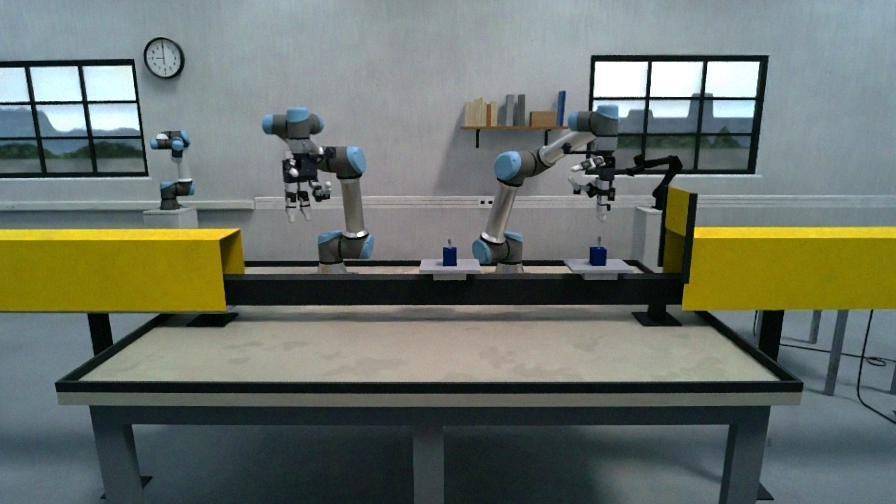

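Emit:
move(
  target=[0,0,0.1325,0,0,0,-0.75,-0.1,-0.58,-0.7,0,0,0,0,-0.758,0.1,-0.58,-0.7,0,0,0,0,0.5,0.5,0,0,0,0,0,0,-0.758,-0.1,-0.58,-0.7,0,0,0,0,-0.75,0.1,-0.58,-0.7,0,0,0,0,0.5,0.5],
  speed=0.2,
)

Emit:
execute_actions(
  actions=[
    [[0,0,0,0,0,0,-0.77,0.23,-0.58,-0.7,0,0,0,0,-0.738,-0.23,-0.58,-0.7,0,0,0,0,0.5,0.5,0,0,0,0,0,0,-0.758,-0.1,-0.58,-0.7,0,0,0,0,-0.75,0.1,-0.58,-0.7,0,0,0,0,0.5,0.5]],
    [[0,0,0,0,0,0,-0.67,0.23,-0.58,-0.7,0,0,0,0,-0.838,-0.23,-0.58,-0.7,0,0,0,0,0.5,0.5,0,0,0,0,0,0,-0.758,-0.1,-0.58,-0.7,0,0,0,0,-0.75,0.1,-0.58,-0.7,0,0,0,0,0.5,0.5]],
    [[0,0,0,0,0,0,-0.67,0,-0.58,-0.7,0,0,0,0,-0.838,0,-0.58,-0.7,0,0,0,0,0.5,0.5,0,0,0,0,0,0,-0.758,-0.1,-0.58,-0.7,0,0,0,0,-0.75,0.1,-0.58,-0.7,0,0,0,0,0.5,0.5],[0,0,0.0009,0,0,0,-0.77,0,-0.58,-0.7,0,0,0,0,-0.738,0,-0.58,-0.7,0,0,0,0,0.5,0.5,0,0,0,0,0,0,-0.758,-0.1,-0.58,-0.7,0,0,0,0,-0.75,0.1,-0.58,-0.7,0,0,0,0,0.5,0.5],[0,0,0.0009,0,0,0,-0.77,0,-0.58,-0.7,0,0,0,0,-0.738,0,-0.58,-0.7,0,0,0,0,0.5,0.5,0,0,0,0,0,0,-0.758,-0.1,-0.58,-0.7,0,0,0,0,-0.75,0.1,-0.58,-0.7,0,0,0,0,0.5,0.5],[0,0,0.0009,0,0,0,-0.77,0.23,-0.58,-0.7,0,0,0,0,-0.738,-0.23,-0.58,-0.7,0,0,0,0,0.5,0.5,0,0,0,0,0,0,-0.758,-0.1,-0.58,-0.7,0,0,0,0,-0.75,0.1,-0.58,-0.7,0,0,0,0,0.5,0.5],[0,0,0.0009,0,0,0,-0.77,0.23,-0.58,-0.7,0,0,0,0,-0.738,-0.23,-0.58,-0.7,0,0,0,0,0.5,0.5,0,0,0,0,0,0,-0.758,-0.1,-0.58,-0.7,0,0,0,0,-0.75,0.1,-0.58,-0.7,0,0,0,0,0.5,0.5],[0,0,0.0009,0,0,0,-0.67,0.23,-0.58,-0.7,0,0,0,0,-0.838,-0.23,-0.58,-0.7,0,0,0,0,0.5,0.5,0,0,0,0,0,0,-0.758,-0.1,-0.58,-0.7,0,0,0,0,-0.75,0.1,-0.58,-0.7,0,0,0,0,0.5,0.5]],
    [[0,0,0,0,0,0,-0.67,0,-0.58,-0.7,0,0,0,0,-0.838,0,-0.58,-0.7,0,0,0,0,0.5,0.5,0,0,0,0,0,0,-0.758,-0.1,-0.58,-0.7,0,0,0,0,-0.75,0.1,-0.58,-0.7,0,0,0,0,0.5,0.5],[0,0,0.0009,0,0,0,-0.77,0,-0.58,-0.7,0,0,0,0,-0.738,0,-0.58,-0.7,0,0,0,0,0.5,0.5,0,0,0,0,0,0,-0.758,-0.1,-0.58,-0.7,0,0,0,0,-0.75,0.1,-0.58,-0.7,0,0,0,0,0.5,0.5],[0,0,0.0009,0,0,0,-0.77,0,-0.58,-0.7,0,0,0,0,-0.738,0,-0.58,-0.7,0,0,0,0,0.5,0.5,0,0,0,0,0,0,-0.758,-0.1,-0.58,-0.7,0,0,0,0,-0.75,0.1,-0.58,-0.7,0,0,0,0,0.5,0.5],[0,0,0.0009,0,0,0,-0.77,0.23,-0.58,-0.7,0,0,0,0,-0.738,-0.23,-0.58,-0.7,0,0,0,0,0.5,0.5,0,0,0,0,0,0,-0.758,-0.1,-0.58,-0.7,0,0,0,0,-0.75,0.1,-0.58,-0.7,0,0,0,0,0.5,0.5],[0,0,0.0009,0,0,0,-0.77,0.23,-0.58,-0.7,0,0,0,0,-0.738,-0.23,-0.58,-0.7,0,0,0,0,0.5,0.5,0,0,0,0,0,0,-0.758,-0.1,-0.58,-0.7,0,0,0,0,-0.75,0.1,-0.58,-0.7,0,0,0,0,0.5,0.5],[0,0,0.0009,0,0,0,-0.67,0.23,-0.58,-0.7,0,0,0,0,-0.838,-0.23,-0.58,-0.7,0,0,0,0,0.5,0.5,0,0,0,0,0,0,-0.758,-0.1,-0.58,-0.7,0,0,0,0,-0.75,0.1,-0.58,-0.7,0,0,0,0,0.5,0.5]],
    [[0,0,0,0,0,0,-0.67,0,-0.58,-0.7,0,0,0,0,-0.838,0,-0.58,-0.7,0,0,0,0,0.5,0.5,0,0,0,0,0,0,-0.758,-0.1,-0.58,-0.7,0,0,0,0,-0.75,0.1,-0.58,-0.7,0,0,0,0,0.5,0.5],[0,0,0.0009,0,0,0,-0.77,0,-0.58,-0.7,0,0,0,0,-0.738,0,-0.58,-0.7,0,0,0,0,0.5,0.5,0,0,0,0,0,0,-0.758,-0.1,-0.58,-0.7,0,0,0,0,-0.75,0.1,-0.58,-0.7,0,0,0,0,0.5,0.5],[0,0,0.0009,0,0,0,-0.77,0,-0.58,-0.7,0,0,0,0,-0.738,0,-0.58,-0.7,0,0,0,0,0.5,0.5,0,0,0,0,0,0,-0.758,-0.1,-0.58,-0.7,0,0,0,0,-0.75,0.1,-0.58,-0.7,0,0,0,0,0.5,0.5],[0,0,0.0009,0,0,0,-0.77,0.23,-0.58,-0.7,0,0,0,0,-0.738,-0.23,-0.58,-0.7,0,0,0,0,0.5,0.5,0,0,0,0,0,0,-0.758,-0.1,-0.58,-0.7,0,0,0,0,-0.75,0.1,-0.58,-0.7,0,0,0,0,0.5,0.5],[0,0,0.0009,0,0,0,-0.77,0.23,-0.58,-0.7,0,0,0,0,-0.738,-0.23,-0.58,-0.7,0,0,0,0,0.5,0.5,0,0,0,0,0,0,-0.758,-0.1,-0.58,-0.7,0,0,0,0,-0.75,0.1,-0.58,-0.7,0,0,0,0,0.5,0.5],[0,0,0.0009,0,0,0,-0.67,0.23,-0.58,-0.7,0,0,0,0,-0.838,-0.23,-0.58,-0.7,0,0,0,0,0.5,0.5,0,0,0,0,0,0,-0.758,-0.1,-0.58,-0.7,0,0,0,0,-0.75,0.1,-0.58,-0.7,0,0,0,0,0.5,0.5]],
    [[0,0,0,0,0,0,-0.67,0,-0.58,-0.7,0,0,0,0,-0.838,0,-0.58,-0.7,0,0,0,0,0.5,0.5,0,0,0,0,0,0,-0.758,-0.1,-0.58,-0.7,0,0,0,0,-0.75,0.1,-0.58,-0.7,0,0,0,0,0.5,0.5],[0,0,0.0009,0,0,0,-0.77,0,-0.58,-0.7,0,0,0,0,-0.738,0,-0.58,-0.7,0,0,0,0,0.5,0.5,0,0,0,0,0,0,-0.758,-0.1,-0.58,-0.7,0,0,0,0,-0.75,0.1,-0.58,-0.7,0,0,0,0,0.5,0.5],[0,0,0.0009,0,0,0,-0.77,0,-0.58,-0.7,0,0,0,0,-0.738,0,-0.58,-0.7,0,0,0,0,0.5,0.5,0,0,0,0,0,0,-0.758,-0.1,-0.58,-0.7,0,0,0,0,-0.75,0.1,-0.58,-0.7,0,0,0,0,0.5,0.5],[0,0,0.0009,0,0,0,-0.77,0.23,-0.58,-0.7,0,0,0,0,-0.738,-0.23,-0.58,-0.7,0,0,0,0,0.5,0.5,0,0,0,0,0,0,-0.758,-0.1,-0.58,-0.7,0,0,0,0,-0.75,0.1,-0.58,-0.7,0,0,0,0,0.5,0.5],[0,0,0.0009,0,0,0,-0.77,0.23,-0.58,-0.7,0,0,0,0,-0.738,-0.23,-0.58,-0.7,0,0,0,0,0.5,0.5,0,0,0,0,0,0,-0.758,-0.1,-0.58,-0.7,0,0,0,0,-0.75,0.1,-0.58,-0.7,0,0,0,0,0.5,0.5],[0,0,0.0009,0,0,0,-0.67,0.23,-0.58,-0.7,0,0,0,0,-0.838,-0.23,-0.58,-0.7,0,0,0,0,0.5,0.5,0,0,0,0,0,0,-0.758,-0.1,-0.58,-0.7,0,0,0,0,-0.75,0.1,-0.58,-0.7,0,0,0,0,0.5,0.5]],
  ],
)

Scene clock: 155.53 s.
left_arm: end_effector_position=(+0.5674, +0.1901, +0.4300) hand_goal=(-0.750, -0.100, -0.580, -0.700, +0.000, +0.000, +0.000, +0.000, -0.758, +0.100, -0.580, -0.700, +0.000, +0.000, +0.000, +0.000) hand_measured=(-0.746, -0.096, -0.582, -0.702, +0.000, +0.000, +0.000, +0.000, -0.758, +0.096, -0.578, -0.698, -0.006, +0.000, +0.000, -0.002) hand_current_ma=(+3, +2, -1, -2, +0, +0, +0, +0, +0, -2, +1, +1, -6, +0, +0, -1) hand_state=(goal, goal, goal, goal, goal, goal, goal, goal, goal, goal, goal, goal, goal, goal, goal, goal) hand_current_limit=0.50 hand_speed=0.50 end_effector_quat_wxyz=(+0.000, +1.000, -0.017, +0.000) | right_arm: end_effector_position=(+0.6403, +0.0476, +0.5042) hand_goal=(-0.758, -0.100, -0.580, -0.700, +0.000, +0.000, +0.000, +0.000, -0.750, +0.100, -0.580, -0.700, +0.000, +0.000, +0.000, +0.000) hand_measured=(-0.754, -0.098, -0.578, -0.698, -0.002, +0.000, +0.000, -0.002, -0.750, +0.096, -0.578, -0.698, -0.006, +0.000, +0.000, -0.002) hand_current_ma=(+1, +1, +1, +1, +0, +0, +0, +0, +0, -1, +1, +1, -3, +0, +0, -1) hand_state=(goal, goal, goal, goal, goal, goal, goal, goal, goal, goal, goal, goal, goal, goal, goal, goal) hand_current_limit=0.50 hand_speed=0.50 end_effector_quat_wxyz=(+0.000, +0.438, +0.899, +0.000)
Joint positions: left_arm=[-2.456 -1.849 -1.065 -1.798 1.57 2.291] | right_arm=[-0.217 -1.374 0.97 -1.167 -1.571 5.403]
Joint torques (N m): left_arm=[10.06 42.18 9.53 4.39 -2.82 -2.36] | right_arm=[-6.47 -23.25 -28.19 -0.67 -1.49 2.71]
Wrist force (N): left_arm=[-0.3 0.0 0.0] | right_arm=[0.2 0.1 0.0]
Wrist torque (N m): left_arm=[0.13 0.06 -0.06] | right_arm=[0.10 -0.05 0.19]
Wrist force, peak (N): left_arm=[0.0 -0.3 -1.1] | right_arm=[0.2 -0.1 -0.5]
Hand target: left_arm +0.5674, +0.1901, +0.4300; +0.000, +1.000, -0.017, +0.000 | right_arm +0.6403, +0.0476, +0.5042; +0.000, +0.438, +0.899, +0.000
Off the commanded pose: left_arm 0.000 m, 0 deg | right_arm 0.000 m, 0 deg.
move: done

Scene clock: 158.73 s.
left_arm: end_effector_position=(+0.5674, +0.1901, +0.4278) hand_goal=(-0.670, +0.230, -0.580, -0.700, +0.000, +0.000, +0.000, +0.000, -0.838, -0.230, -0.580, -0.700, +0.000, +0.000, +0.000, +0.000) hand_measured=(-0.686, +0.104, -0.586, -0.704, +0.000, +0.000, +0.000, +0.000, -0.818, -0.106, -0.576, -0.698, -0.006, +0.000, +0.000, -0.002) hand_current_ma=(-22, -325, -4, -2, +0, +0, +0, +0, +31, +315, +3, +1, -6, +0, +0, -1) hand_state=(goal, blocked, goal, goal, goal, goal, goal, goal, blocked, blocked, goal, goal, goal, goal, goal, goal) hand_current_limit=0.50 hand_speed=0.50 end_effector_quat_wxyz=(+0.000, +1.000, -0.017, +0.000) | right_arm: end_effector_position=(+0.6403, +0.0476, +0.5042) hand_goal=(-0.758, -0.100, -0.580, -0.700, +0.000, +0.000, +0.000, +0.000, -0.750, +0.100, -0.580, -0.700, +0.000, +0.000, +0.000, +0.000) hand_measured=(-0.754, -0.098, -0.578, -0.698, -0.002, +0.000, +0.000, -0.002, -0.750, +0.096, -0.578, -0.698, -0.006, +0.000, +0.000, -0.002) hand_current_ma=(+1, +1, +1, +1, +0, +0, +0, +0, +0, -1, +1, +1, -3, +0, +0, -1) hand_state=(goal, goal, goal, goal, goal, goal, goal, goal, goal, goal, goal, goal, goal, goal, goal, goal) hand_current_limit=0.50 hand_speed=0.50 end_effector_quat_wxyz=(+0.000, +0.438, +0.899, +0.000)
Joint positions: left_arm=[-2.456 -1.847 -1.073 -1.792 1.57 2.291] | right_arm=[-0.217 -1.374 0.97 -1.167 -1.571 5.403]
Joint torques (N m): left_arm=[5.46 42.27 8.1 4.52 0.09 -2.25] | right_arm=[-5.3 -23.68 -27.94 -0.74 -1.49 2.61]
Wrist force (N): left_arm=[0.2 -0.1 -0.1] | right_arm=[0.1 0.2 -0.1]
Wrist torque (N m): left_arm=[0.12 0.01 -0.02] | right_arm=[0.12 -0.03 0.18]
Wrist force, peak (N): left_arm=[-0.1 -0.2 4.8] | right_arm=[0.3 0.3 -0.4]
Hand target: left_arm +0.5674, +0.1901, +0.4278; +0.000, +1.000, -0.017, +0.000 | right_arm +0.6403, +0.0476, +0.5042; +0.000, +0.438, +0.899, +0.000
Off the commanded pose: left_arm 0.000 m, 0 deg | right_arm 0.000 m, 0 deg.

Emit:
execute_actions(
  actions=[
    [[0,0,0,0,0,0,-0.67,0,-0.58,-0.7,0,0,0,0,-0.838,0,-0.58,-0.7,0,0,0,0,0.5,0.5,0,0,0,0,0,0,-0.758,-0.1,-0.58,-0.7,0,0,0,0,-0.75,0.1,-0.58,-0.7,0,0,0,0,0.5,0.5],[0,0,0.0009,0,0,0,-0.77,0,-0.58,-0.7,0,0,0,0,-0.738,0,-0.58,-0.7,0,0,0,0,0.5,0.5,0,0,0,0,0,0,-0.758,-0.1,-0.58,-0.7,0,0,0,0,-0.75,0.1,-0.58,-0.7,0,0,0,0,0.5,0.5],[0,0,0.0009,0,0,0,-0.77,0,-0.58,-0.7,0,0,0,0,-0.738,0,-0.58,-0.7,0,0,0,0,0.5,0.5,0,0,0,0,0,0,-0.758,-0.1,-0.58,-0.7,0,0,0,0,-0.75,0.1,-0.58,-0.7,0,0,0,0,0.5,0.5],[0,0,0.0009,0,0,0,-0.77,0.23,-0.58,-0.7,0,0,0,0,-0.738,-0.23,-0.58,-0.7,0,0,0,0,0.5,0.5,0,0,0,0,0,0,-0.758,-0.1,-0.58,-0.7,0,0,0,0,-0.75,0.1,-0.58,-0.7,0,0,0,0,0.5,0.5],[0,0,0.0009,0,0,0,-0.77,0.23,-0.58,-0.7,0,0,0,0,-0.738,-0.23,-0.58,-0.7,0,0,0,0,0.5,0.5,0,0,0,0,0,0,-0.758,-0.1,-0.58,-0.7,0,0,0,0,-0.75,0.1,-0.58,-0.7,0,0,0,0,0.5,0.5],[0,0,0.0009,0,0,0,-0.67,0.23,-0.58,-0.7,0,0,0,0,-0.838,-0.23,-0.58,-0.7,0,0,0,0,0.5,0.5,0,0,0,0,0,0,-0.758,-0.1,-0.58,-0.7,0,0,0,0,-0.75,0.1,-0.58,-0.7,0,0,0,0,0.5,0.5]],
    [[0,0,0,0,0,0,-0.67,0,-0.58,-0.7,0,0,0,0,-0.838,0,-0.58,-0.7,0,0,0,0,0.5,0.5,0,0,0,0,0,0,-0.758,-0.1,-0.58,-0.7,0,0,0,0,-0.75,0.1,-0.58,-0.7,0,0,0,0,0.5,0.5],[0,0,0.0009,0,0,0,-0.77,0,-0.58,-0.7,0,0,0,0,-0.738,0,-0.58,-0.7,0,0,0,0,0.5,0.5,0,0,0,0,0,0,-0.758,-0.1,-0.58,-0.7,0,0,0,0,-0.75,0.1,-0.58,-0.7,0,0,0,0,0.5,0.5],[0,0,0.0009,0,0,0,-0.77,0,-0.58,-0.7,0,0,0,0,-0.738,0,-0.58,-0.7,0,0,0,0,0.5,0.5,0,0,0,0,0,0,-0.758,-0.1,-0.58,-0.7,0,0,0,0,-0.75,0.1,-0.58,-0.7,0,0,0,0,0.5,0.5],[0,0,0.0009,0,0,0,-0.77,0.23,-0.58,-0.7,0,0,0,0,-0.738,-0.23,-0.58,-0.7,0,0,0,0,0.5,0.5,0,0,0,0,0,0,-0.758,-0.1,-0.58,-0.7,0,0,0,0,-0.75,0.1,-0.58,-0.7,0,0,0,0,0.5,0.5],[0,0,0.0009,0,0,0,-0.77,0.23,-0.58,-0.7,0,0,0,0,-0.738,-0.23,-0.58,-0.7,0,0,0,0,0.5,0.5,0,0,0,0,0,0,-0.758,-0.1,-0.58,-0.7,0,0,0,0,-0.75,0.1,-0.58,-0.7,0,0,0,0,0.5,0.5],[0,0,0.0009,0,0,0,-0.67,0.23,-0.58,-0.7,0,0,0,0,-0.838,-0.23,-0.58,-0.7,0,0,0,0,0.5,0.5,0,0,0,0,0,0,-0.758,-0.1,-0.58,-0.7,0,0,0,0,-0.75,0.1,-0.58,-0.7,0,0,0,0,0.5,0.5]],
    [[0,0,0,0,0,0,-0.67,0,-0.58,-0.7,0,0,0,0,-0.838,0,-0.58,-0.7,0,0,0,0,0.5,0.5,0,0,0,0,0,0,-0.758,-0.1,-0.58,-0.7,0,0,0,0,-0.75,0.1,-0.58,-0.7,0,0,0,0,0.5,0.5],[0,0,0.0009,0,0,0,-0.77,0,-0.58,-0.7,0,0,0,0,-0.738,0,-0.58,-0.7,0,0,0,0,0.5,0.5,0,0,0,0,0,0,-0.758,-0.1,-0.58,-0.7,0,0,0,0,-0.75,0.1,-0.58,-0.7,0,0,0,0,0.5,0.5],[0,0,0.0009,0,0,0,-0.77,0,-0.58,-0.7,0,0,0,0,-0.738,0,-0.58,-0.7,0,0,0,0,0.5,0.5,0,0,0,0,0,0,-0.758,-0.1,-0.58,-0.7,0,0,0,0,-0.75,0.1,-0.58,-0.7,0,0,0,0,0.5,0.5],[0,0,0.0009,0,0,0,-0.77,0.23,-0.58,-0.7,0,0,0,0,-0.738,-0.23,-0.58,-0.7,0,0,0,0,0.5,0.5,0,0,0,0,0,0,-0.758,-0.1,-0.58,-0.7,0,0,0,0,-0.75,0.1,-0.58,-0.7,0,0,0,0,0.5,0.5],[0,0,0.0009,0,0,0,-0.77,0.23,-0.58,-0.7,0,0,0,0,-0.738,-0.23,-0.58,-0.7,0,0,0,0,0.5,0.5,0,0,0,0,0,0,-0.758,-0.1,-0.58,-0.7,0,0,0,0,-0.75,0.1,-0.58,-0.7,0,0,0,0,0.5,0.5],[0,0,0.0009,0,0,0,-0.67,0.23,-0.58,-0.7,0,0,0,0,-0.838,-0.23,-0.58,-0.7,0,0,0,0,0.5,0.5,0,0,0,0,0,0,-0.758,-0.1,-0.58,-0.7,0,0,0,0,-0.75,0.1,-0.58,-0.7,0,0,0,0,0.5,0.5]],
    [[0,0,0,0,0,0,-0.67,0,-0.58,-0.7,0,0,0,0,-0.838,0,-0.58,-0.7,0,0,0,0,0.5,0.5,0,0,0,0,0,0,-0.758,-0.1,-0.58,-0.7,0,0,0,0,-0.75,0.1,-0.58,-0.7,0,0,0,0,0.5,0.5],[0,0,0.0009,0,0,0,-0.77,0,-0.58,-0.7,0,0,0,0,-0.738,0,-0.58,-0.7,0,0,0,0,0.5,0.5,0,0,0,0,0,0,-0.758,-0.1,-0.58,-0.7,0,0,0,0,-0.75,0.1,-0.58,-0.7,0,0,0,0,0.5,0.5],[0,0,0.0009,0,0,0,-0.77,0,-0.58,-0.7,0,0,0,0,-0.738,0,-0.58,-0.7,0,0,0,0,0.5,0.5,0,0,0,0,0,0,-0.758,-0.1,-0.58,-0.7,0,0,0,0,-0.75,0.1,-0.58,-0.7,0,0,0,0,0.5,0.5],[0,0,0.0009,0,0,0,-0.77,0.23,-0.58,-0.7,0,0,0,0,-0.738,-0.23,-0.58,-0.7,0,0,0,0,0.5,0.5,0,0,0,0,0,0,-0.758,-0.1,-0.58,-0.7,0,0,0,0,-0.75,0.1,-0.58,-0.7,0,0,0,0,0.5,0.5],[0,0,0.0009,0,0,0,-0.77,0.23,-0.58,-0.7,0,0,0,0,-0.738,-0.23,-0.58,-0.7,0,0,0,0,0.5,0.5,0,0,0,0,0,0,-0.758,-0.1,-0.58,-0.7,0,0,0,0,-0.75,0.1,-0.58,-0.7,0,0,0,0,0.5,0.5],[0,0,0.0009,0,0,0,-0.67,0.23,-0.58,-0.7,0,0,0,0,-0.838,-0.23,-0.58,-0.7,0,0,0,0,0.5,0.5,0,0,0,0,0,0,-0.758,-0.1,-0.58,-0.7,0,0,0,0,-0.75,0.1,-0.58,-0.7,0,0,0,0,0.5,0.5]],
    [[0,0,0,0,0,0,-0.67,0,-0.58,-0.7,0,0,0,0,-0.838,0,-0.58,-0.7,0,0,0,0,0.5,0.5,0,0,0,0,0,0,-0.758,-0.1,-0.58,-0.7,0,0,0,0,-0.75,0.1,-0.58,-0.7,0,0,0,0,0.5,0.5],[0,0,0.0009,0,0,0,-0.77,0,-0.58,-0.7,0,0,0,0,-0.738,0,-0.58,-0.7,0,0,0,0,0.5,0.5,0,0,0,0,0,0,-0.758,-0.1,-0.58,-0.7,0,0,0,0,-0.75,0.1,-0.58,-0.7,0,0,0,0,0.5,0.5],[0,0,0.0009,0,0,0,-0.77,0,-0.58,-0.7,0,0,0,0,-0.738,0,-0.58,-0.7,0,0,0,0,0.5,0.5,0,0,0,0,0,0,-0.758,-0.1,-0.58,-0.7,0,0,0,0,-0.75,0.1,-0.58,-0.7,0,0,0,0,0.5,0.5],[0,0,0.0009,0,0,0,-0.77,0.23,-0.58,-0.7,0,0,0,0,-0.738,-0.23,-0.58,-0.7,0,0,0,0,0.5,0.5,0,0,0,0,0,0,-0.758,-0.1,-0.58,-0.7,0,0,0,0,-0.75,0.1,-0.58,-0.7,0,0,0,0,0.5,0.5],[0,0,0.0009,0,0,0,-0.77,0.23,-0.58,-0.7,0,0,0,0,-0.738,-0.23,-0.58,-0.7,0,0,0,0,0.5,0.5,0,0,0,0,0,0,-0.758,-0.1,-0.58,-0.7,0,0,0,0,-0.75,0.1,-0.58,-0.7,0,0,0,0,0.5,0.5],[0,0,0.0009,0,0,0,-0.67,0.23,-0.58,-0.7,0,0,0,0,-0.838,-0.23,-0.58,-0.7,0,0,0,0,0.5,0.5,0,0,0,0,0,0,-0.758,-0.1,-0.58,-0.7,0,0,0,0,-0.75,0.1,-0.58,-0.7,0,0,0,0,0.5,0.5]],
    [[0,0,0,0,0,0,-0.67,0,-0.58,-0.7,0,0,0,0,-0.838,0,-0.58,-0.7,0,0,0,0,0.5,0.5,0,0,0,0,0,0,-0.758,-0.1,-0.58,-0.7,0,0,0,0,-0.75,0.1,-0.58,-0.7,0,0,0,0,0.5,0.5],[0,0,0.0009,0,0,0,-0.77,0,-0.58,-0.7,0,0,0,0,-0.738,0,-0.58,-0.7,0,0,0,0,0.5,0.5,0,0,0,0,0,0,-0.758,-0.1,-0.58,-0.7,0,0,0,0,-0.75,0.1,-0.58,-0.7,0,0,0,0,0.5,0.5],[0,0,0.0009,0,0,0,-0.77,0,-0.58,-0.7,0,0,0,0,-0.738,0,-0.58,-0.7,0,0,0,0,0.5,0.5,0,0,0,0,0,0,-0.758,-0.1,-0.58,-0.7,0,0,0,0,-0.75,0.1,-0.58,-0.7,0,0,0,0,0.5,0.5],[0,0,0.0009,0,0,0,-0.77,0.23,-0.58,-0.7,0,0,0,0,-0.738,-0.23,-0.58,-0.7,0,0,0,0,0.5,0.5,0,0,0,0,0,0,-0.758,-0.1,-0.58,-0.7,0,0,0,0,-0.75,0.1,-0.58,-0.7,0,0,0,0,0.5,0.5],[0,0,0.0009,0,0,0,-0.77,0.23,-0.58,-0.7,0,0,0,0,-0.738,-0.23,-0.58,-0.7,0,0,0,0,0.5,0.5,0,0,0,0,0,0,-0.758,-0.1,-0.58,-0.7,0,0,0,0,-0.75,0.1,-0.58,-0.7,0,0,0,0,0.5,0.5],[0,0,0.0009,0,0,0,-0.67,0.23,-0.58,-0.7,0,0,0,0,-0.838,-0.23,-0.58,-0.7,0,0,0,0,0.5,0.5,0,0,0,0,0,0,-0.758,-0.1,-0.58,-0.7,0,0,0,0,-0.75,0.1,-0.58,-0.7,0,0,0,0,0.5,0.5]],
    [[0,0,0,0,0,0,-0.67,0,-0.58,-0.7,0,0,0,0,-0.838,0,-0.58,-0.7,0,0,0,0,0.5,0.5,0,0,0,0,0,0,-0.758,-0.1,-0.58,-0.7,0,0,0,0,-0.75,0.1,-0.58,-0.7,0,0,0,0,0.5,0.5],[0,0,0.0009,0,0,0,-0.77,0,-0.58,-0.7,0,0,0,0,-0.738,0,-0.58,-0.7,0,0,0,0,0.5,0.5,0,0,0,0,0,0,-0.758,-0.1,-0.58,-0.7,0,0,0,0,-0.75,0.1,-0.58,-0.7,0,0,0,0,0.5,0.5],[0,0,0.0009,0,0,0,-0.77,0,-0.58,-0.7,0,0,0,0,-0.738,0,-0.58,-0.7,0,0,0,0,0.5,0.5,0,0,0,0,0,0,-0.758,-0.1,-0.58,-0.7,0,0,0,0,-0.75,0.1,-0.58,-0.7,0,0,0,0,0.5,0.5],[0,0,0.0009,0,0,0,-0.77,0.23,-0.58,-0.7,0,0,0,0,-0.738,-0.23,-0.58,-0.7,0,0,0,0,0.5,0.5,0,0,0,0,0,0,-0.758,-0.1,-0.58,-0.7,0,0,0,0,-0.75,0.1,-0.58,-0.7,0,0,0,0,0.5,0.5],[0,0,0.0009,0,0,0,-0.77,0.23,-0.58,-0.7,0,0,0,0,-0.738,-0.23,-0.58,-0.7,0,0,0,0,0.5,0.5,0,0,0,0,0,0,-0.758,-0.1,-0.58,-0.7,0,0,0,0,-0.75,0.1,-0.58,-0.7,0,0,0,0,0.5,0.5],[0,0,0.0009,0,0,0,-0.67,0.23,-0.58,-0.7,0,0,0,0,-0.838,-0.23,-0.58,-0.7,0,0,0,0,0.5,0.5,0,0,0,0,0,0,-0.758,-0.1,-0.58,-0.7,0,0,0,0,-0.75,0.1,-0.58,-0.7,0,0,0,0,0.5,0.5]],
    [[0,0,0,0,0,0,-0.67,0,-0.58,-0.7,0,0,0,0,-0.838,0,-0.58,-0.7,0,0,0,0,0.5,0.5,0,0,0,0,0,0,-0.758,-0.1,-0.58,-0.7,0,0,0,0,-0.75,0.1,-0.58,-0.7,0,0,0,0,0.5,0.5],[0,0,0.0009,0,0,0,-0.77,0,-0.58,-0.7,0,0,0,0,-0.738,0,-0.58,-0.7,0,0,0,0,0.5,0.5,0,0,0,0,0,0,-0.758,-0.1,-0.58,-0.7,0,0,0,0,-0.75,0.1,-0.58,-0.7,0,0,0,0,0.5,0.5],[0,0,0.0009,0,0,0,-0.77,0,-0.58,-0.7,0,0,0,0,-0.738,0,-0.58,-0.7,0,0,0,0,0.5,0.5,0,0,0,0,0,0,-0.758,-0.1,-0.58,-0.7,0,0,0,0,-0.75,0.1,-0.58,-0.7,0,0,0,0,0.5,0.5],[0,0,0.0009,0,0,0,-0.77,0.23,-0.58,-0.7,0,0,0,0,-0.738,-0.23,-0.58,-0.7,0,0,0,0,0.5,0.5,0,0,0,0,0,0,-0.758,-0.1,-0.58,-0.7,0,0,0,0,-0.75,0.1,-0.58,-0.7,0,0,0,0,0.5,0.5],[0,0,0.0009,0,0,0,-0.77,0.23,-0.58,-0.7,0,0,0,0,-0.738,-0.23,-0.58,-0.7,0,0,0,0,0.5,0.5,0,0,0,0,0,0,-0.758,-0.1,-0.58,-0.7,0,0,0,0,-0.75,0.1,-0.58,-0.7,0,0,0,0,0.5,0.5],[0,0,0.0009,0,0,0,-0.67,0.23,-0.58,-0.7,0,0,0,0,-0.838,-0.23,-0.58,-0.7,0,0,0,0,0.5,0.5,0,0,0,0,0,0,-0.758,-0.1,-0.58,-0.7,0,0,0,0,-0.75,0.1,-0.58,-0.7,0,0,0,0,0.5,0.5]],
    [[0,0,0,0,0,0,-0.67,0,-0.58,-0.7,0,0,0,0,-0.838,0,-0.58,-0.7,0,0,0,0,0.5,0.5,0,0,0,0,0,0,-0.758,-0.1,-0.58,-0.7,0,0,0,0,-0.75,0.1,-0.58,-0.7,0,0,0,0,0.5,0.5],[0,0,0.0009,0,0,0,-0.77,0,-0.58,-0.7,0,0,0,0,-0.738,0,-0.58,-0.7,0,0,0,0,0.5,0.5,0,0,0,0,0,0,-0.758,-0.1,-0.58,-0.7,0,0,0,0,-0.75,0.1,-0.58,-0.7,0,0,0,0,0.5,0.5],[0,0,0.0009,0,0,0,-0.77,0,-0.58,-0.7,0,0,0,0,-0.738,0,-0.58,-0.7,0,0,0,0,0.5,0.5,0,0,0,0,0,0,-0.758,-0.1,-0.58,-0.7,0,0,0,0,-0.75,0.1,-0.58,-0.7,0,0,0,0,0.5,0.5],[0,0,0.0009,0,0,0,-0.77,0.23,-0.58,-0.7,0,0,0,0,-0.738,-0.23,-0.58,-0.7,0,0,0,0,0.5,0.5,0,0,0,0,0,0,-0.758,-0.1,-0.58,-0.7,0,0,0,0,-0.75,0.1,-0.58,-0.7,0,0,0,0,0.5,0.5],[0,0,0.0009,0,0,0,-0.77,0.23,-0.58,-0.7,0,0,0,0,-0.738,-0.23,-0.58,-0.7,0,0,0,0,0.5,0.5,0,0,0,0,0,0,-0.758,-0.1,-0.58,-0.7,0,0,0,0,-0.75,0.1,-0.58,-0.7,0,0,0,0,0.5,0.5],[0,0,0.0009,0,0,0,-0.67,0.23,-0.58,-0.7,0,0,0,0,-0.838,-0.23,-0.58,-0.7,0,0,0,0,0.5,0.5,0,0,0,0,0,0,-0.758,-0.1,-0.58,-0.7,0,0,0,0,-0.75,0.1,-0.58,-0.7,0,0,0,0,0.5,0.5]],
  ],
)

Scene clock: 168.00 s.
left_arm: end_effector_position=(+0.5674, +0.1901, +0.4230) hand_goal=(-0.670, +0.230, -0.580, -0.700, +0.000, +0.000, +0.000, +0.000, -0.838, -0.230, -0.580, -0.700, +0.000, +0.000, +0.000, +0.000) hand_measured=(-0.686, +0.104, -0.586, -0.704, +0.000, +0.000, +0.000, +0.000, -0.818, -0.106, -0.576, -0.698, -0.006, +0.000, +0.000, -0.002) hand_current_ma=(-21, -326, -4, -2, +0, +0, +0, +0, +31, +314, +3, +1, -6, +0, +0, -1) hand_state=(goal, blocked, goal, goal, goal, goal, goal, goal, blocked, blocked, goal, goal, goal, goal, goal, goal) hand_current_limit=0.50 hand_speed=0.50 end_effector_quat_wxyz=(+0.000, +1.000, -0.017, +0.000) | right_arm: end_effector_position=(+0.6403, +0.0476, +0.5042) hand_goal=(-0.758, -0.100, -0.580, -0.700, +0.000, +0.000, +0.000, +0.000, -0.750, +0.100, -0.580, -0.700, +0.000, +0.000, +0.000, +0.000) hand_measured=(-0.754, -0.098, -0.578, -0.698, -0.002, +0.000, +0.000, -0.002, -0.750, +0.096, -0.578, -0.698, -0.006, +0.000, +0.000, -0.002) hand_current_ma=(+1, +1, +1, +1, +0, +0, +0, +0, +0, -1, +1, +1, -3, +0, +0, -1) hand_state=(goal, goal, goal, goal, goal, goal, goal, goal, goal, goal, goal, goal, goal, goal, goal, goal) hand_current_limit=0.50 hand_speed=0.50 end_effector_quat_wxyz=(+0.000, +0.438, +0.899, +0.000)
Joint positions: left_arm=[-2.456 -1.845 -1.089 -1.778 1.57 2.291] | right_arm=[-0.217 -1.374 0.97 -1.167 -1.571 5.403]
Joint torques (N m): left_arm=[-10.19 42.15 8.88 4.51 -2 -2.29] | right_arm=[-1.19 -23.69 -27.23 -0.77 -1.46 2.62]
Wrist force (N): left_arm=[-0.1 -0.1 -0.3] | right_arm=[-0.1 0.0 -0.3]
Wrist torque (N m): left_arm=[0.14 0.04 -0.04] | right_arm=[0.12 -0.01 0.17]
Wrist force, peak (N): left_arm=[0.2 -0.2 1.9] | right_arm=[-0.1 0.1 -0.6]
Hand target: left_arm +0.5674, +0.1901, +0.4230; +0.000, +1.000, -0.017, +0.000 | right_arm +0.6403, +0.0476, +0.5042; +0.000, +0.438, +0.899, +0.000
Off the commanded pose: left_arm 0.000 m, 0 deg | right_arm 0.000 m, 0 deg.

Emit:
execute_actions(
  actions=[
    [[0,0,0,0,0,0,-0.67,0,-0.58,-0.7,0,0,0,0,-0.838,0,-0.58,-0.7,0,0,0,0,0.5,0.5,0,0,0,0,0,0,-0.758,-0.1,-0.58,-0.7,0,0,0,0,-0.75,0.1,-0.58,-0.7,0,0,0,0,0.5,0.5],[0,0,0.0009,0,0,0,-0.77,0,-0.58,-0.7,0,0,0,0,-0.738,0,-0.58,-0.7,0,0,0,0,0.5,0.5,0,0,0,0,0,0,-0.758,-0.1,-0.58,-0.7,0,0,0,0,-0.75,0.1,-0.58,-0.7,0,0,0,0,0.5,0.5],[0,0,0.0009,0,0,0,-0.77,0,-0.58,-0.7,0,0,0,0,-0.738,0,-0.58,-0.7,0,0,0,0,0.5,0.5,0,0,0,0,0,0,-0.758,-0.1,-0.58,-0.7,0,0,0,0,-0.75,0.1,-0.58,-0.7,0,0,0,0,0.5,0.5],[0,0,0.0009,0,0,0,-0.77,0.23,-0.58,-0.7,0,0,0,0,-0.738,-0.23,-0.58,-0.7,0,0,0,0,0.5,0.5,0,0,0,0,0,0,-0.758,-0.1,-0.58,-0.7,0,0,0,0,-0.75,0.1,-0.58,-0.7,0,0,0,0,0.5,0.5],[0,0,0.0009,0,0,0,-0.77,0.23,-0.58,-0.7,0,0,0,0,-0.738,-0.23,-0.58,-0.7,0,0,0,0,0.5,0.5,0,0,0,0,0,0,-0.758,-0.1,-0.58,-0.7,0,0,0,0,-0.75,0.1,-0.58,-0.7,0,0,0,0,0.5,0.5],[0,0,0.0009,0,0,0,-0.67,0.23,-0.58,-0.7,0,0,0,0,-0.838,-0.23,-0.58,-0.7,0,0,0,0,0.5,0.5,0,0,0,0,0,0,-0.758,-0.1,-0.58,-0.7,0,0,0,0,-0.75,0.1,-0.58,-0.7,0,0,0,0,0.5,0.5]],
    [[0,0,0,0,0,0,-0.67,0,-0.58,-0.7,0,0,0,0,-0.838,0,-0.58,-0.7,0,0,0,0,0.5,0.5,0,0,0,0,0,0,-0.758,-0.1,-0.58,-0.7,0,0,0,0,-0.75,0.1,-0.58,-0.7,0,0,0,0,0.5,0.5],[0,0,0.0009,0,0,0,-0.77,0,-0.58,-0.7,0,0,0,0,-0.738,0,-0.58,-0.7,0,0,0,0,0.5,0.5,0,0,0,0,0,0,-0.758,-0.1,-0.58,-0.7,0,0,0,0,-0.75,0.1,-0.58,-0.7,0,0,0,0,0.5,0.5],[0,0,0.0009,0,0,0,-0.77,0,-0.58,-0.7,0,0,0,0,-0.738,0,-0.58,-0.7,0,0,0,0,0.5,0.5,0,0,0,0,0,0,-0.758,-0.1,-0.58,-0.7,0,0,0,0,-0.75,0.1,-0.58,-0.7,0,0,0,0,0.5,0.5],[0,0,0.0009,0,0,0,-0.77,0.23,-0.58,-0.7,0,0,0,0,-0.738,-0.23,-0.58,-0.7,0,0,0,0,0.5,0.5,0,0,0,0,0,0,-0.758,-0.1,-0.58,-0.7,0,0,0,0,-0.75,0.1,-0.58,-0.7,0,0,0,0,0.5,0.5],[0,0,0.0009,0,0,0,-0.77,0.23,-0.58,-0.7,0,0,0,0,-0.738,-0.23,-0.58,-0.7,0,0,0,0,0.5,0.5,0,0,0,0,0,0,-0.758,-0.1,-0.58,-0.7,0,0,0,0,-0.75,0.1,-0.58,-0.7,0,0,0,0,0.5,0.5],[0,0,0.0009,0,0,0,-0.67,0.23,-0.58,-0.7,0,0,0,0,-0.838,-0.23,-0.58,-0.7,0,0,0,0,0.5,0.5,0,0,0,0,0,0,-0.758,-0.1,-0.58,-0.7,0,0,0,0,-0.75,0.1,-0.58,-0.7,0,0,0,0,0.5,0.5]],
    [[0,0,0,0,0,0,-0.67,0,-0.58,-0.7,0,0,0,0,-0.838,0,-0.58,-0.7,0,0,0,0,0.5,0.5,0,0,0,0,0,0,-0.758,-0.1,-0.58,-0.7,0,0,0,0,-0.75,0.1,-0.58,-0.7,0,0,0,0,0.5,0.5],[0,0,0.0009,0,0,0,-0.77,0,-0.58,-0.7,0,0,0,0,-0.738,0,-0.58,-0.7,0,0,0,0,0.5,0.5,0,0,0,0,0,0,-0.758,-0.1,-0.58,-0.7,0,0,0,0,-0.75,0.1,-0.58,-0.7,0,0,0,0,0.5,0.5],[0,0,0.0009,0,0,0,-0.77,0,-0.58,-0.7,0,0,0,0,-0.738,0,-0.58,-0.7,0,0,0,0,0.5,0.5,0,0,0,0,0,0,-0.758,-0.1,-0.58,-0.7,0,0,0,0,-0.75,0.1,-0.58,-0.7,0,0,0,0,0.5,0.5],[0,0,0.0009,0,0,0,-0.77,0.23,-0.58,-0.7,0,0,0,0,-0.738,-0.23,-0.58,-0.7,0,0,0,0,0.5,0.5,0,0,0,0,0,0,-0.758,-0.1,-0.58,-0.7,0,0,0,0,-0.75,0.1,-0.58,-0.7,0,0,0,0,0.5,0.5],[0,0,0.0009,0,0,0,-0.77,0.23,-0.58,-0.7,0,0,0,0,-0.738,-0.23,-0.58,-0.7,0,0,0,0,0.5,0.5,0,0,0,0,0,0,-0.758,-0.1,-0.58,-0.7,0,0,0,0,-0.75,0.1,-0.58,-0.7,0,0,0,0,0.5,0.5],[0,0,0.0009,0,0,0,-0.67,0.23,-0.58,-0.7,0,0,0,0,-0.838,-0.23,-0.58,-0.7,0,0,0,0,0.5,0.5,0,0,0,0,0,0,-0.758,-0.1,-0.58,-0.7,0,0,0,0,-0.75,0.1,-0.58,-0.7,0,0,0,0,0.5,0.5]],
    [[0,0,0,0,0,0,-0.67,0,-0.58,-0.7,0,0,0,0,-0.838,0,-0.58,-0.7,0,0,0,0,0.5,0.5,0,0,0,0,0,0,-0.758,-0.1,-0.58,-0.7,0,0,0,0,-0.75,0.1,-0.58,-0.7,0,0,0,0,0.5,0.5],[0,0,0.0009,0,0,0,-0.77,0,-0.58,-0.7,0,0,0,0,-0.738,0,-0.58,-0.7,0,0,0,0,0.5,0.5,0,0,0,0,0,0,-0.758,-0.1,-0.58,-0.7,0,0,0,0,-0.75,0.1,-0.58,-0.7,0,0,0,0,0.5,0.5],[0,0,0.0009,0,0,0,-0.77,0,-0.58,-0.7,0,0,0,0,-0.738,0,-0.58,-0.7,0,0,0,0,0.5,0.5,0,0,0,0,0,0,-0.758,-0.1,-0.58,-0.7,0,0,0,0,-0.75,0.1,-0.58,-0.7,0,0,0,0,0.5,0.5],[0,0,0.0009,0,0,0,-0.77,0.23,-0.58,-0.7,0,0,0,0,-0.738,-0.23,-0.58,-0.7,0,0,0,0,0.5,0.5,0,0,0,0,0,0,-0.758,-0.1,-0.58,-0.7,0,0,0,0,-0.75,0.1,-0.58,-0.7,0,0,0,0,0.5,0.5],[0,0,0.0009,0,0,0,-0.77,0.23,-0.58,-0.7,0,0,0,0,-0.738,-0.23,-0.58,-0.7,0,0,0,0,0.5,0.5,0,0,0,0,0,0,-0.758,-0.1,-0.58,-0.7,0,0,0,0,-0.75,0.1,-0.58,-0.7,0,0,0,0,0.5,0.5],[0,0,0.0009,0,0,0,-0.67,0.23,-0.58,-0.7,0,0,0,0,-0.838,-0.23,-0.58,-0.7,0,0,0,0,0.5,0.5,0,0,0,0,0,0,-0.758,-0.1,-0.58,-0.7,0,0,0,0,-0.75,0.1,-0.58,-0.7,0,0,0,0,0.5,0.5]],
    [[0,0,0,0,0,0,-0.67,0,-0.58,-0.7,0,0,0,0,-0.838,0,-0.58,-0.7,0,0,0,0,0.5,0.5,0,0,0,0,0,0,-0.758,-0.1,-0.58,-0.7,0,0,0,0,-0.75,0.1,-0.58,-0.7,0,0,0,0,0.5,0.5],[0,0,0.0009,0,0,0,-0.77,0,-0.58,-0.7,0,0,0,0,-0.738,0,-0.58,-0.7,0,0,0,0,0.5,0.5,0,0,0,0,0,0,-0.758,-0.1,-0.58,-0.7,0,0,0,0,-0.75,0.1,-0.58,-0.7,0,0,0,0,0.5,0.5],[0,0,0.0009,0,0,0,-0.77,0,-0.58,-0.7,0,0,0,0,-0.738,0,-0.58,-0.7,0,0,0,0,0.5,0.5,0,0,0,0,0,0,-0.758,-0.1,-0.58,-0.7,0,0,0,0,-0.75,0.1,-0.58,-0.7,0,0,0,0,0.5,0.5],[0,0,0.0009,0,0,0,-0.77,0.23,-0.58,-0.7,0,0,0,0,-0.738,-0.23,-0.58,-0.7,0,0,0,0,0.5,0.5,0,0,0,0,0,0,-0.758,-0.1,-0.58,-0.7,0,0,0,0,-0.75,0.1,-0.58,-0.7,0,0,0,0,0.5,0.5],[0,0,0.0009,0,0,0,-0.77,0.23,-0.58,-0.7,0,0,0,0,-0.738,-0.23,-0.58,-0.7,0,0,0,0,0.5,0.5,0,0,0,0,0,0,-0.758,-0.1,-0.58,-0.7,0,0,0,0,-0.75,0.1,-0.58,-0.7,0,0,0,0,0.5,0.5],[0,0,0.0009,0,0,0,-0.67,0.23,-0.58,-0.7,0,0,0,0,-0.838,-0.23,-0.58,-0.7,0,0,0,0,0.5,0.5,0,0,0,0,0,0,-0.758,-0.1,-0.58,-0.7,0,0,0,0,-0.75,0.1,-0.58,-0.7,0,0,0,0,0.5,0.5]],
    [[0,0,0,0,0,0,-0.67,0,-0.58,-0.7,0,0,0,0,-0.838,0,-0.58,-0.7,0,0,0,0,0.5,0.5,0,0,0,0,0,0,-0.758,-0.1,-0.58,-0.7,0,0,0,0,-0.75,0.1,-0.58,-0.7,0,0,0,0,0.5,0.5],[0,0,0.0009,0,0,0,-0.77,0,-0.58,-0.7,0,0,0,0,-0.738,0,-0.58,-0.7,0,0,0,0,0.5,0.5,0,0,0,0,0,0,-0.758,-0.1,-0.58,-0.7,0,0,0,0,-0.75,0.1,-0.58,-0.7,0,0,0,0,0.5,0.5],[0,0,0.0009,0,0,0,-0.77,0,-0.58,-0.7,0,0,0,0,-0.738,0,-0.58,-0.7,0,0,0,0,0.5,0.5,0,0,0,0,0,0,-0.758,-0.1,-0.58,-0.7,0,0,0,0,-0.75,0.1,-0.58,-0.7,0,0,0,0,0.5,0.5],[0,0,0.0009,0,0,0,-0.77,0.23,-0.58,-0.7,0,0,0,0,-0.738,-0.23,-0.58,-0.7,0,0,0,0,0.5,0.5,0,0,0,0,0,0,-0.758,-0.1,-0.58,-0.7,0,0,0,0,-0.75,0.1,-0.58,-0.7,0,0,0,0,0.5,0.5],[0,0,0.0009,0,0,0,-0.77,0.23,-0.58,-0.7,0,0,0,0,-0.738,-0.23,-0.58,-0.7,0,0,0,0,0.5,0.5,0,0,0,0,0,0,-0.758,-0.1,-0.58,-0.7,0,0,0,0,-0.75,0.1,-0.58,-0.7,0,0,0,0,0.5,0.5],[0,0,0.0009,0,0,0,-0.67,0.23,-0.58,-0.7,0,0,0,0,-0.838,-0.23,-0.58,-0.7,0,0,0,0,0.5,0.5,0,0,0,0,0,0,-0.758,-0.1,-0.58,-0.7,0,0,0,0,-0.75,0.1,-0.58,-0.7,0,0,0,0,0.5,0.5]],
    [[0,0,0,0,0,0,-0.67,0,-0.58,-0.7,0,0,0,0,-0.838,0,-0.58,-0.7,0,0,0,0,0.5,0.5,0,0,0,0,0,0,-0.758,-0.1,-0.58,-0.7,0,0,0,0,-0.75,0.1,-0.58,-0.7,0,0,0,0,0.5,0.5],[0,0,0.0009,0,0,0,-0.77,0,-0.58,-0.7,0,0,0,0,-0.738,0,-0.58,-0.7,0,0,0,0,0.5,0.5,0,0,0,0,0,0,-0.758,-0.1,-0.58,-0.7,0,0,0,0,-0.75,0.1,-0.58,-0.7,0,0,0,0,0.5,0.5],[0,0,0.0009,0,0,0,-0.77,0,-0.58,-0.7,0,0,0,0,-0.738,0,-0.58,-0.7,0,0,0,0,0.5,0.5,0,0,0,0,0,0,-0.758,-0.1,-0.58,-0.7,0,0,0,0,-0.75,0.1,-0.58,-0.7,0,0,0,0,0.5,0.5],[0,0,0.0009,0,0,0,-0.77,0.23,-0.58,-0.7,0,0,0,0,-0.738,-0.23,-0.58,-0.7,0,0,0,0,0.5,0.5,0,0,0,0,0,0,-0.758,-0.1,-0.58,-0.7,0,0,0,0,-0.75,0.1,-0.58,-0.7,0,0,0,0,0.5,0.5],[0,0,0.0009,0,0,0,-0.77,0.23,-0.58,-0.7,0,0,0,0,-0.738,-0.23,-0.58,-0.7,0,0,0,0,0.5,0.5,0,0,0,0,0,0,-0.758,-0.1,-0.58,-0.7,0,0,0,0,-0.75,0.1,-0.58,-0.7,0,0,0,0,0.5,0.5],[0,0,0.0009,0,0,0,-0.67,0.23,-0.58,-0.7,0,0,0,0,-0.838,-0.23,-0.58,-0.7,0,0,0,0,0.5,0.5,0,0,0,0,0,0,-0.758,-0.1,-0.58,-0.7,0,0,0,0,-0.75,0.1,-0.58,-0.7,0,0,0,0,0.5,0.5]],
    [[0,0,0,0,0,0,-0.67,0,-0.58,-0.7,0,0,0,0,-0.838,0,-0.58,-0.7,0,0,0,0,0.5,0.5,0,0,0,0,0,0,-0.758,-0.1,-0.58,-0.7,0,0,0,0,-0.75,0.1,-0.58,-0.7,0,0,0,0,0.5,0.5],[0,0,0.0009,0,0,0,-0.77,0,-0.58,-0.7,0,0,0,0,-0.738,0,-0.58,-0.7,0,0,0,0,0.5,0.5,0,0,0,0,0,0,-0.758,-0.1,-0.58,-0.7,0,0,0,0,-0.75,0.1,-0.58,-0.7,0,0,0,0,0.5,0.5],[0,0,0.0009,0,0,0,-0.77,0,-0.58,-0.7,0,0,0,0,-0.738,0,-0.58,-0.7,0,0,0,0,0.5,0.5,0,0,0,0,0,0,-0.758,-0.1,-0.58,-0.7,0,0,0,0,-0.75,0.1,-0.58,-0.7,0,0,0,0,0.5,0.5],[0,0,0.0009,0,0,0,-0.77,0.23,-0.58,-0.7,0,0,0,0,-0.738,-0.23,-0.58,-0.7,0,0,0,0,0.5,0.5,0,0,0,0,0,0,-0.758,-0.1,-0.58,-0.7,0,0,0,0,-0.75,0.1,-0.58,-0.7,0,0,0,0,0.5,0.5],[0,0,0.0009,0,0,0,-0.77,0.23,-0.58,-0.7,0,0,0,0,-0.738,-0.23,-0.58,-0.7,0,0,0,0,0.5,0.5,0,0,0,0,0,0,-0.758,-0.1,-0.58,-0.7,0,0,0,0,-0.75,0.1,-0.58,-0.7,0,0,0,0,0.5,0.5],[0,0,0.0009,0,0,0,-0.67,0.23,-0.58,-0.7,0,0,0,0,-0.838,-0.23,-0.58,-0.7,0,0,0,0,0.5,0.5,0,0,0,0,0,0,-0.758,-0.1,-0.58,-0.7,0,0,0,0,-0.75,0.1,-0.58,-0.7,0,0,0,0,0.5,0.5]],
    [[0,0,0,0,0,0,-0.67,0,-0.58,-0.7,0,0,0,0,-0.838,0,-0.58,-0.7,0,0,0,0,0.5,0.5,0,0,0,0,0,0,-0.758,-0.1,-0.58,-0.7,0,0,0,0,-0.75,0.1,-0.58,-0.7,0,0,0,0,0.5,0.5],[0,0,0.0009,0,0,0,-0.77,0,-0.58,-0.7,0,0,0,0,-0.738,0,-0.58,-0.7,0,0,0,0,0.5,0.5,0,0,0,0,0,0,-0.758,-0.1,-0.58,-0.7,0,0,0,0,-0.75,0.1,-0.58,-0.7,0,0,0,0,0.5,0.5],[0,0,0.0009,0,0,0,-0.77,0,-0.58,-0.7,0,0,0,0,-0.738,0,-0.58,-0.7,0,0,0,0,0.5,0.5,0,0,0,0,0,0,-0.758,-0.1,-0.58,-0.7,0,0,0,0,-0.75,0.1,-0.58,-0.7,0,0,0,0,0.5,0.5],[0,0,0.0009,0,0,0,-0.77,0.23,-0.58,-0.7,0,0,0,0,-0.738,-0.23,-0.58,-0.7,0,0,0,0,0.5,0.5,0,0,0,0,0,0,-0.758,-0.1,-0.58,-0.7,0,0,0,0,-0.75,0.1,-0.58,-0.7,0,0,0,0,0.5,0.5],[0,0,0.0009,0,0,0,-0.77,0.23,-0.58,-0.7,0,0,0,0,-0.738,-0.23,-0.58,-0.7,0,0,0,0,0.5,0.5,0,0,0,0,0,0,-0.758,-0.1,-0.58,-0.7,0,0,0,0,-0.75,0.1,-0.58,-0.7,0,0,0,0,0.5,0.5],[0,0,0.0009,0,0,0,-0.67,0.23,-0.58,-0.7,0,0,0,0,-0.838,-0.23,-0.58,-0.7,0,0,0,0,0.5,0.5,0,0,0,0,0,0,-0.758,-0.1,-0.58,-0.7,0,0,0,0,-0.75,0.1,-0.58,-0.7,0,0,0,0,0.5,0.5]],
    [[0,0,0,0,0,0,-0.67,-0.1,-0.58,-0.7,0,0,0,0,-0.838,0.1,-0.58,-0.7,0,0,0,0,0.5,0.5,0,0,0,0,0,0,-0.758,-0.1,-0.58,-0.7,0,0,0,0,-0.75,0.1,-0.58,-0.7,0,0,0,0,0.5,0.5]],
  ],
)

Emit:
move(
  target=[0,0,-0.1523,0,0,0,-0.75,-0.1,-0.58,-0.7,0,0,0,0,-0.758,0.1,-0.58,-0.7,0,0,0,0,0.5,0.5,0,0,0,0,0,0,-0.758,-0.1,-0.58,-0.7,0,0,0,0,-0.75,0.1,-0.58,-0.7,0,0,0,0,0.5,0.5],
  speed=0.2,
  cameras=["cam_line","cam_left_wrist"],
)

Scene clock: 177.00 s.
left_arm: end_effector_position=(+0.5674, +0.1901, +0.4181) hand_goal=(-0.670, -0.100, -0.580, -0.700, +0.000, +0.000, +0.000, +0.000, -0.838, +0.100, -0.580, -0.700, +0.000, +0.000, +0.000, +0.000) hand_measured=(-0.672, -0.098, -0.582, -0.704, +0.000, +0.000, +0.000, +0.000, -0.830, +0.098, -0.576, -0.698, -0.006, +0.000, +0.000, -0.002) hand_current_ma=(-1, +0, -1, -2, +0, +0, +0, +0, +8, -1, +2, +1, -6, +0, +0, -1) hand_state=(goal, goal, goal, goal, goal, goal, goal, goal, goal, goal, goal, goal, goal, goal, goal, goal) hand_current_limit=0.50 hand_speed=0.50 end_effector_quat_wxyz=(+0.000, +1.000, -0.017, +0.000) | right_arm: end_effector_position=(+0.6403, +0.0476, +0.5042) hand_goal=(-0.758, -0.100, -0.580, -0.700, +0.000, +0.000, +0.000, +0.000, -0.750, +0.100, -0.580, -0.700, +0.000, +0.000, +0.000, +0.000) hand_measured=(-0.754, -0.098, -0.578, -0.698, -0.002, +0.000, +0.000, -0.002, -0.750, +0.096, -0.578, -0.698, -0.006, +0.000, +0.000, -0.002) hand_current_ma=(+1, +1, +1, +1, +0, +0, +0, +0, +0, -1, +1, +1, -3, +0, +0, -1) hand_state=(goal, goal, goal, goal, goal, goal, goal, goal, goal, goal, goal, goal, goal, goal, goal, goal) hand_current_limit=0.50 hand_speed=0.50 end_effector_quat_wxyz=(+0.000, +0.438, +0.899, +0.000)
Joint positions: left_arm=[-2.456 -1.842 -1.105 -1.765 1.57 2.291] | right_arm=[-0.217 -1.374 0.97 -1.167 -1.571 5.403]
Joint torques (N m): left_arm=[-9.38 43.37 9.61 4.48 2.17 -2.29] | right_arm=[2.26 -24.11 -27.15 -0.86 -1.42 2.61]
Wrist force (N): left_arm=[0.1 -0.2 -0.2] | right_arm=[0.0 -0.1 -0.2]
Wrist torque (N m): left_arm=[0.12 0.01 -0.02] | right_arm=[0.09 -0.02 0.16]
Wrist force, peak (N): left_arm=[0.2 -0.3 1.9] | right_arm=[-0.2 0.0 -0.6]
Hand target: left_arm +0.5674, +0.1901, +0.4181; +0.000, +1.000, -0.017, +0.000 | right_arm +0.6403, +0.0476, +0.5042; +0.000, +0.438, +0.899, +0.000
Off the commanded pose: left_arm 0.000 m, 0 deg | right_arm 0.000 m, 0 deg.

Scene clock: 178.23 s.
left_arm: end_effector_position=(+0.5674, +0.1901, +0.5095) hand_goal=(-0.750, -0.100, -0.580, -0.700, +0.000, +0.000, +0.000, +0.000, -0.758, +0.100, -0.580, -0.700, +0.000, +0.000, +0.000, +0.000) hand_measured=(-0.746, -0.098, -0.582, -0.702, +0.000, +0.000, +0.000, +0.000, -0.758, +0.098, -0.578, -0.698, -0.006, +0.000, +0.000, -0.002) hand_current_ma=(+3, +0, -1, -2, +0, +0, +0, +0, +0, -1, +1, +1, -6, +0, +0, -1) hand_state=(goal, goal, goal, goal, goal, goal, goal, goal, goal, goal, goal, goal, goal, goal, goal, goal) hand_current_limit=0.50 hand_speed=0.50 end_effector_quat_wxyz=(+0.000, +1.000, -0.017, +0.000) | right_arm: end_effector_position=(+0.6403, +0.0476, +0.5042) hand_goal=(-0.758, -0.100, -0.580, -0.700, +0.000, +0.000, +0.000, +0.000, -0.750, +0.100, -0.580, -0.700, +0.000, +0.000, +0.000, +0.000) hand_measured=(-0.754, -0.098, -0.578, -0.698, -0.002, +0.000, +0.000, -0.002, -0.750, +0.096, -0.578, -0.698, -0.006, +0.000, +0.000, -0.002) hand_current_ma=(+1, +1, +1, +1, +0, +0, +0, +0, +0, -1, +1, +1, -3, +0, +0, -1) hand_state=(goal, goal, goal, goal, goal, goal, goal, goal, goal, goal, goal, goal, goal, goal, goal, goal) hand_current_limit=0.50 hand_speed=0.50 end_effector_quat_wxyz=(+0.000, +0.438, +0.899, +0.000)
Joint positions: left_arm=[-2.456 -1.93 -0.738 -2.044 1.57 2.291] | right_arm=[-0.217 -1.374 0.97 -1.167 -1.571 5.403]
Joint torques (N m): left_arm=[-12.19 30.66 31.87 -0.28 2.81 2.56] | right_arm=[2.42 -23.81 -26.48 -0.91 -1.5 2.62]
Wrist force (N): left_arm=[0.0 -0.2 -0.3] | right_arm=[-0.1 0.1 -0.3]
Wrist torque (N m): left_arm=[0.14 0.02 0.01] | right_arm=[0.13 0.00 0.16]
Wrist force, peak (N): left_arm=[-0.2 0.0 -1.3] | right_arm=[0.2 -0.3 -0.4]
Hand target: left_arm +0.5674, +0.1901, +0.5095; +0.000, +1.000, -0.017, +0.000 | right_arm +0.6403, +0.0476, +0.5042; +0.000, +0.438, +0.899, +0.000
Off the commanded pose: left_arm 0.000 m, 0 deg | right_arm 0.000 m, 0 deg.
move: done
camera_calibration:
cam_left_wrist: T_world_to_cam=[[-0.731857, 0.681449, -0.0034348, 0.260817], [0.433275, 0.469204, 0.769493, -0.774651], [0.525982, 0.561671, -0.638645, 0.0461666], [0, 0, 0, 1]] pos_world=[0.502235, 0.159806, 0.626469]
Images, in order (width x height): cam_line 896x504, cam_left_wrist 616x616.

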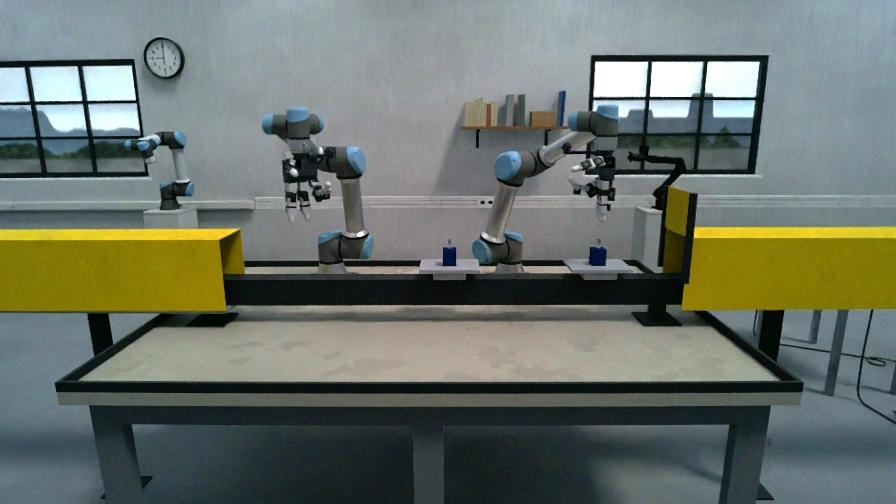

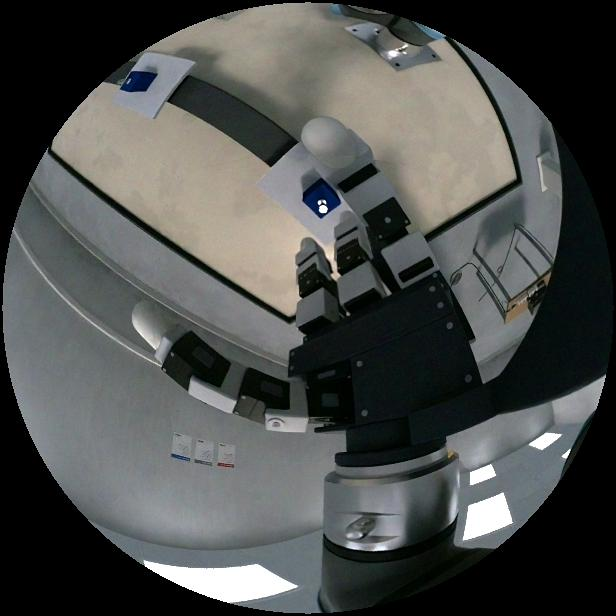

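Emit:
zoom_image(
  camera="cam_left_wrist",
  region=[290, 180, 370, 260],
)

Emit:
zoom_image(
  camera="cam_line",
  region=[583, 230, 613, 260],
)

Emit:
wait(
  seconds=3,
  cameras=["cam_line"],
)

Scaled by 6.300 from the camera's 616x616 image, which has a finer 880x880 frame.

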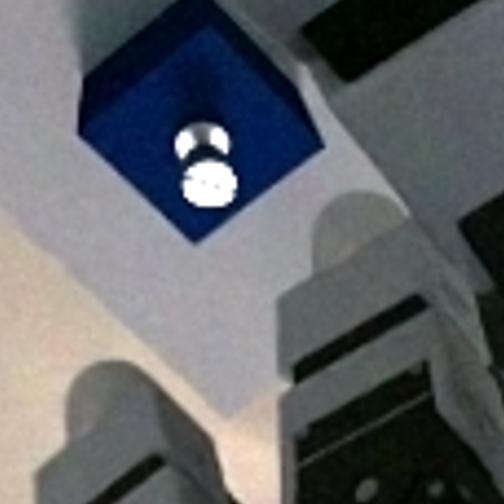

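Scaled by 16.800 from the camera's 896x504 image, which has a finer 1280x720 frame.

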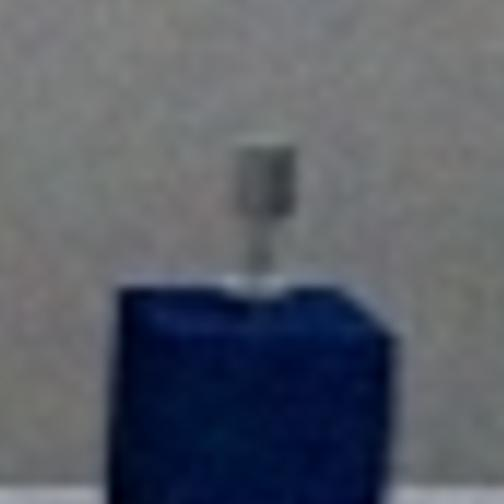

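Scene clock: 181.40 s.
left_arm: end_effector_position=(+0.5674, +0.1901, +0.5095) hand_goal=(-0.750, -0.100, -0.580, -0.700, +0.000, +0.000, +0.000, +0.000, -0.758, +0.100, -0.580, -0.700, +0.000, +0.000, +0.000, +0.000) hand_measured=(-0.746, -0.098, -0.582, -0.702, +0.000, +0.000, +0.000, +0.000, -0.758, +0.098, -0.578, -0.698, -0.006, +0.000, +0.000, -0.002) hand_current_ma=(+3, +0, -1, -2, +0, +0, +0, +0, +0, -1, +1, +1, -6, +0, +0, -1) hand_state=(goal, goal, goal, goal, goal, goal, goal, goal, goal, goal, goal, goal, goal, goal, goal, goal) hand_current_limit=0.50 hand_speed=0.50 end_effector_quat_wxyz=(+0.000, +1.000, -0.017, +0.000) | right_arm: end_effector_position=(+0.6403, +0.0476, +0.5042) hand_goal=(-0.758, -0.100, -0.580, -0.700, +0.000, +0.000, +0.000, +0.000, -0.750, +0.100, -0.580, -0.700, +0.000, +0.000, +0.000, +0.000) hand_measured=(-0.754, -0.098, -0.578, -0.698, -0.002, +0.000, +0.000, -0.002, -0.750, +0.096, -0.578, -0.698, -0.006, +0.000, +0.000, -0.002) hand_current_ma=(+1, +1, +1, +1, +0, +0, +0, +0, +0, -1, +1, +1, -3, +0, +0, -1) hand_state=(goal, goal, goal, goal, goal, goal, goal, goal, goal, goal, goal, goal, goal, goal, goal, goal) hand_current_limit=0.50 hand_speed=0.50 end_effector_quat_wxyz=(+0.000, +0.438, +0.899, +0.000)
Joint positions: left_arm=[-2.456 -1.931 -0.738 -2.044 1.57 2.291] | right_arm=[-0.217 -1.374 0.97 -1.167 -1.571 5.403]
Joint torques (N m): left_arm=[-11.7 30.3 32.3 -0.3 2.79 2.63] | right_arm=[1.93 -24.03 -26.44 -0.89 -1.43 2.66]
Wrist force (N): left_arm=[0.1 -0.3 0.0] | right_arm=[0.1 -0.1 -0.3]
Wrist torque (N m): left_arm=[0.10 0.01 0.02] | right_arm=[0.11 -0.03 0.18]
Wrist force, peak (N): left_arm=[0.1 -0.5 -0.1] | right_arm=[-0.4 -0.1 -0.3]
Hand target: left_arm +0.5674, +0.1901, +0.5095; +0.000, +1.000, -0.017, +0.000 | right_arm +0.6403, +0.0476, +0.5042; +0.000, +0.438, +0.899, +0.000
Off the commanded pose: left_arm 0.000 m, 0 deg | right_arm 0.000 m, 0 deg.
wait: 3.00 s; at rest from the start
Images, in order (width x height): cam_line 896x504.

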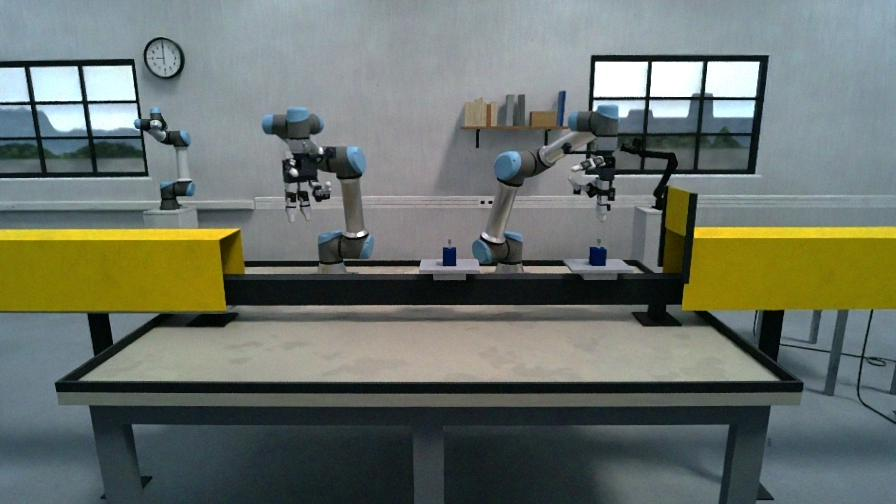

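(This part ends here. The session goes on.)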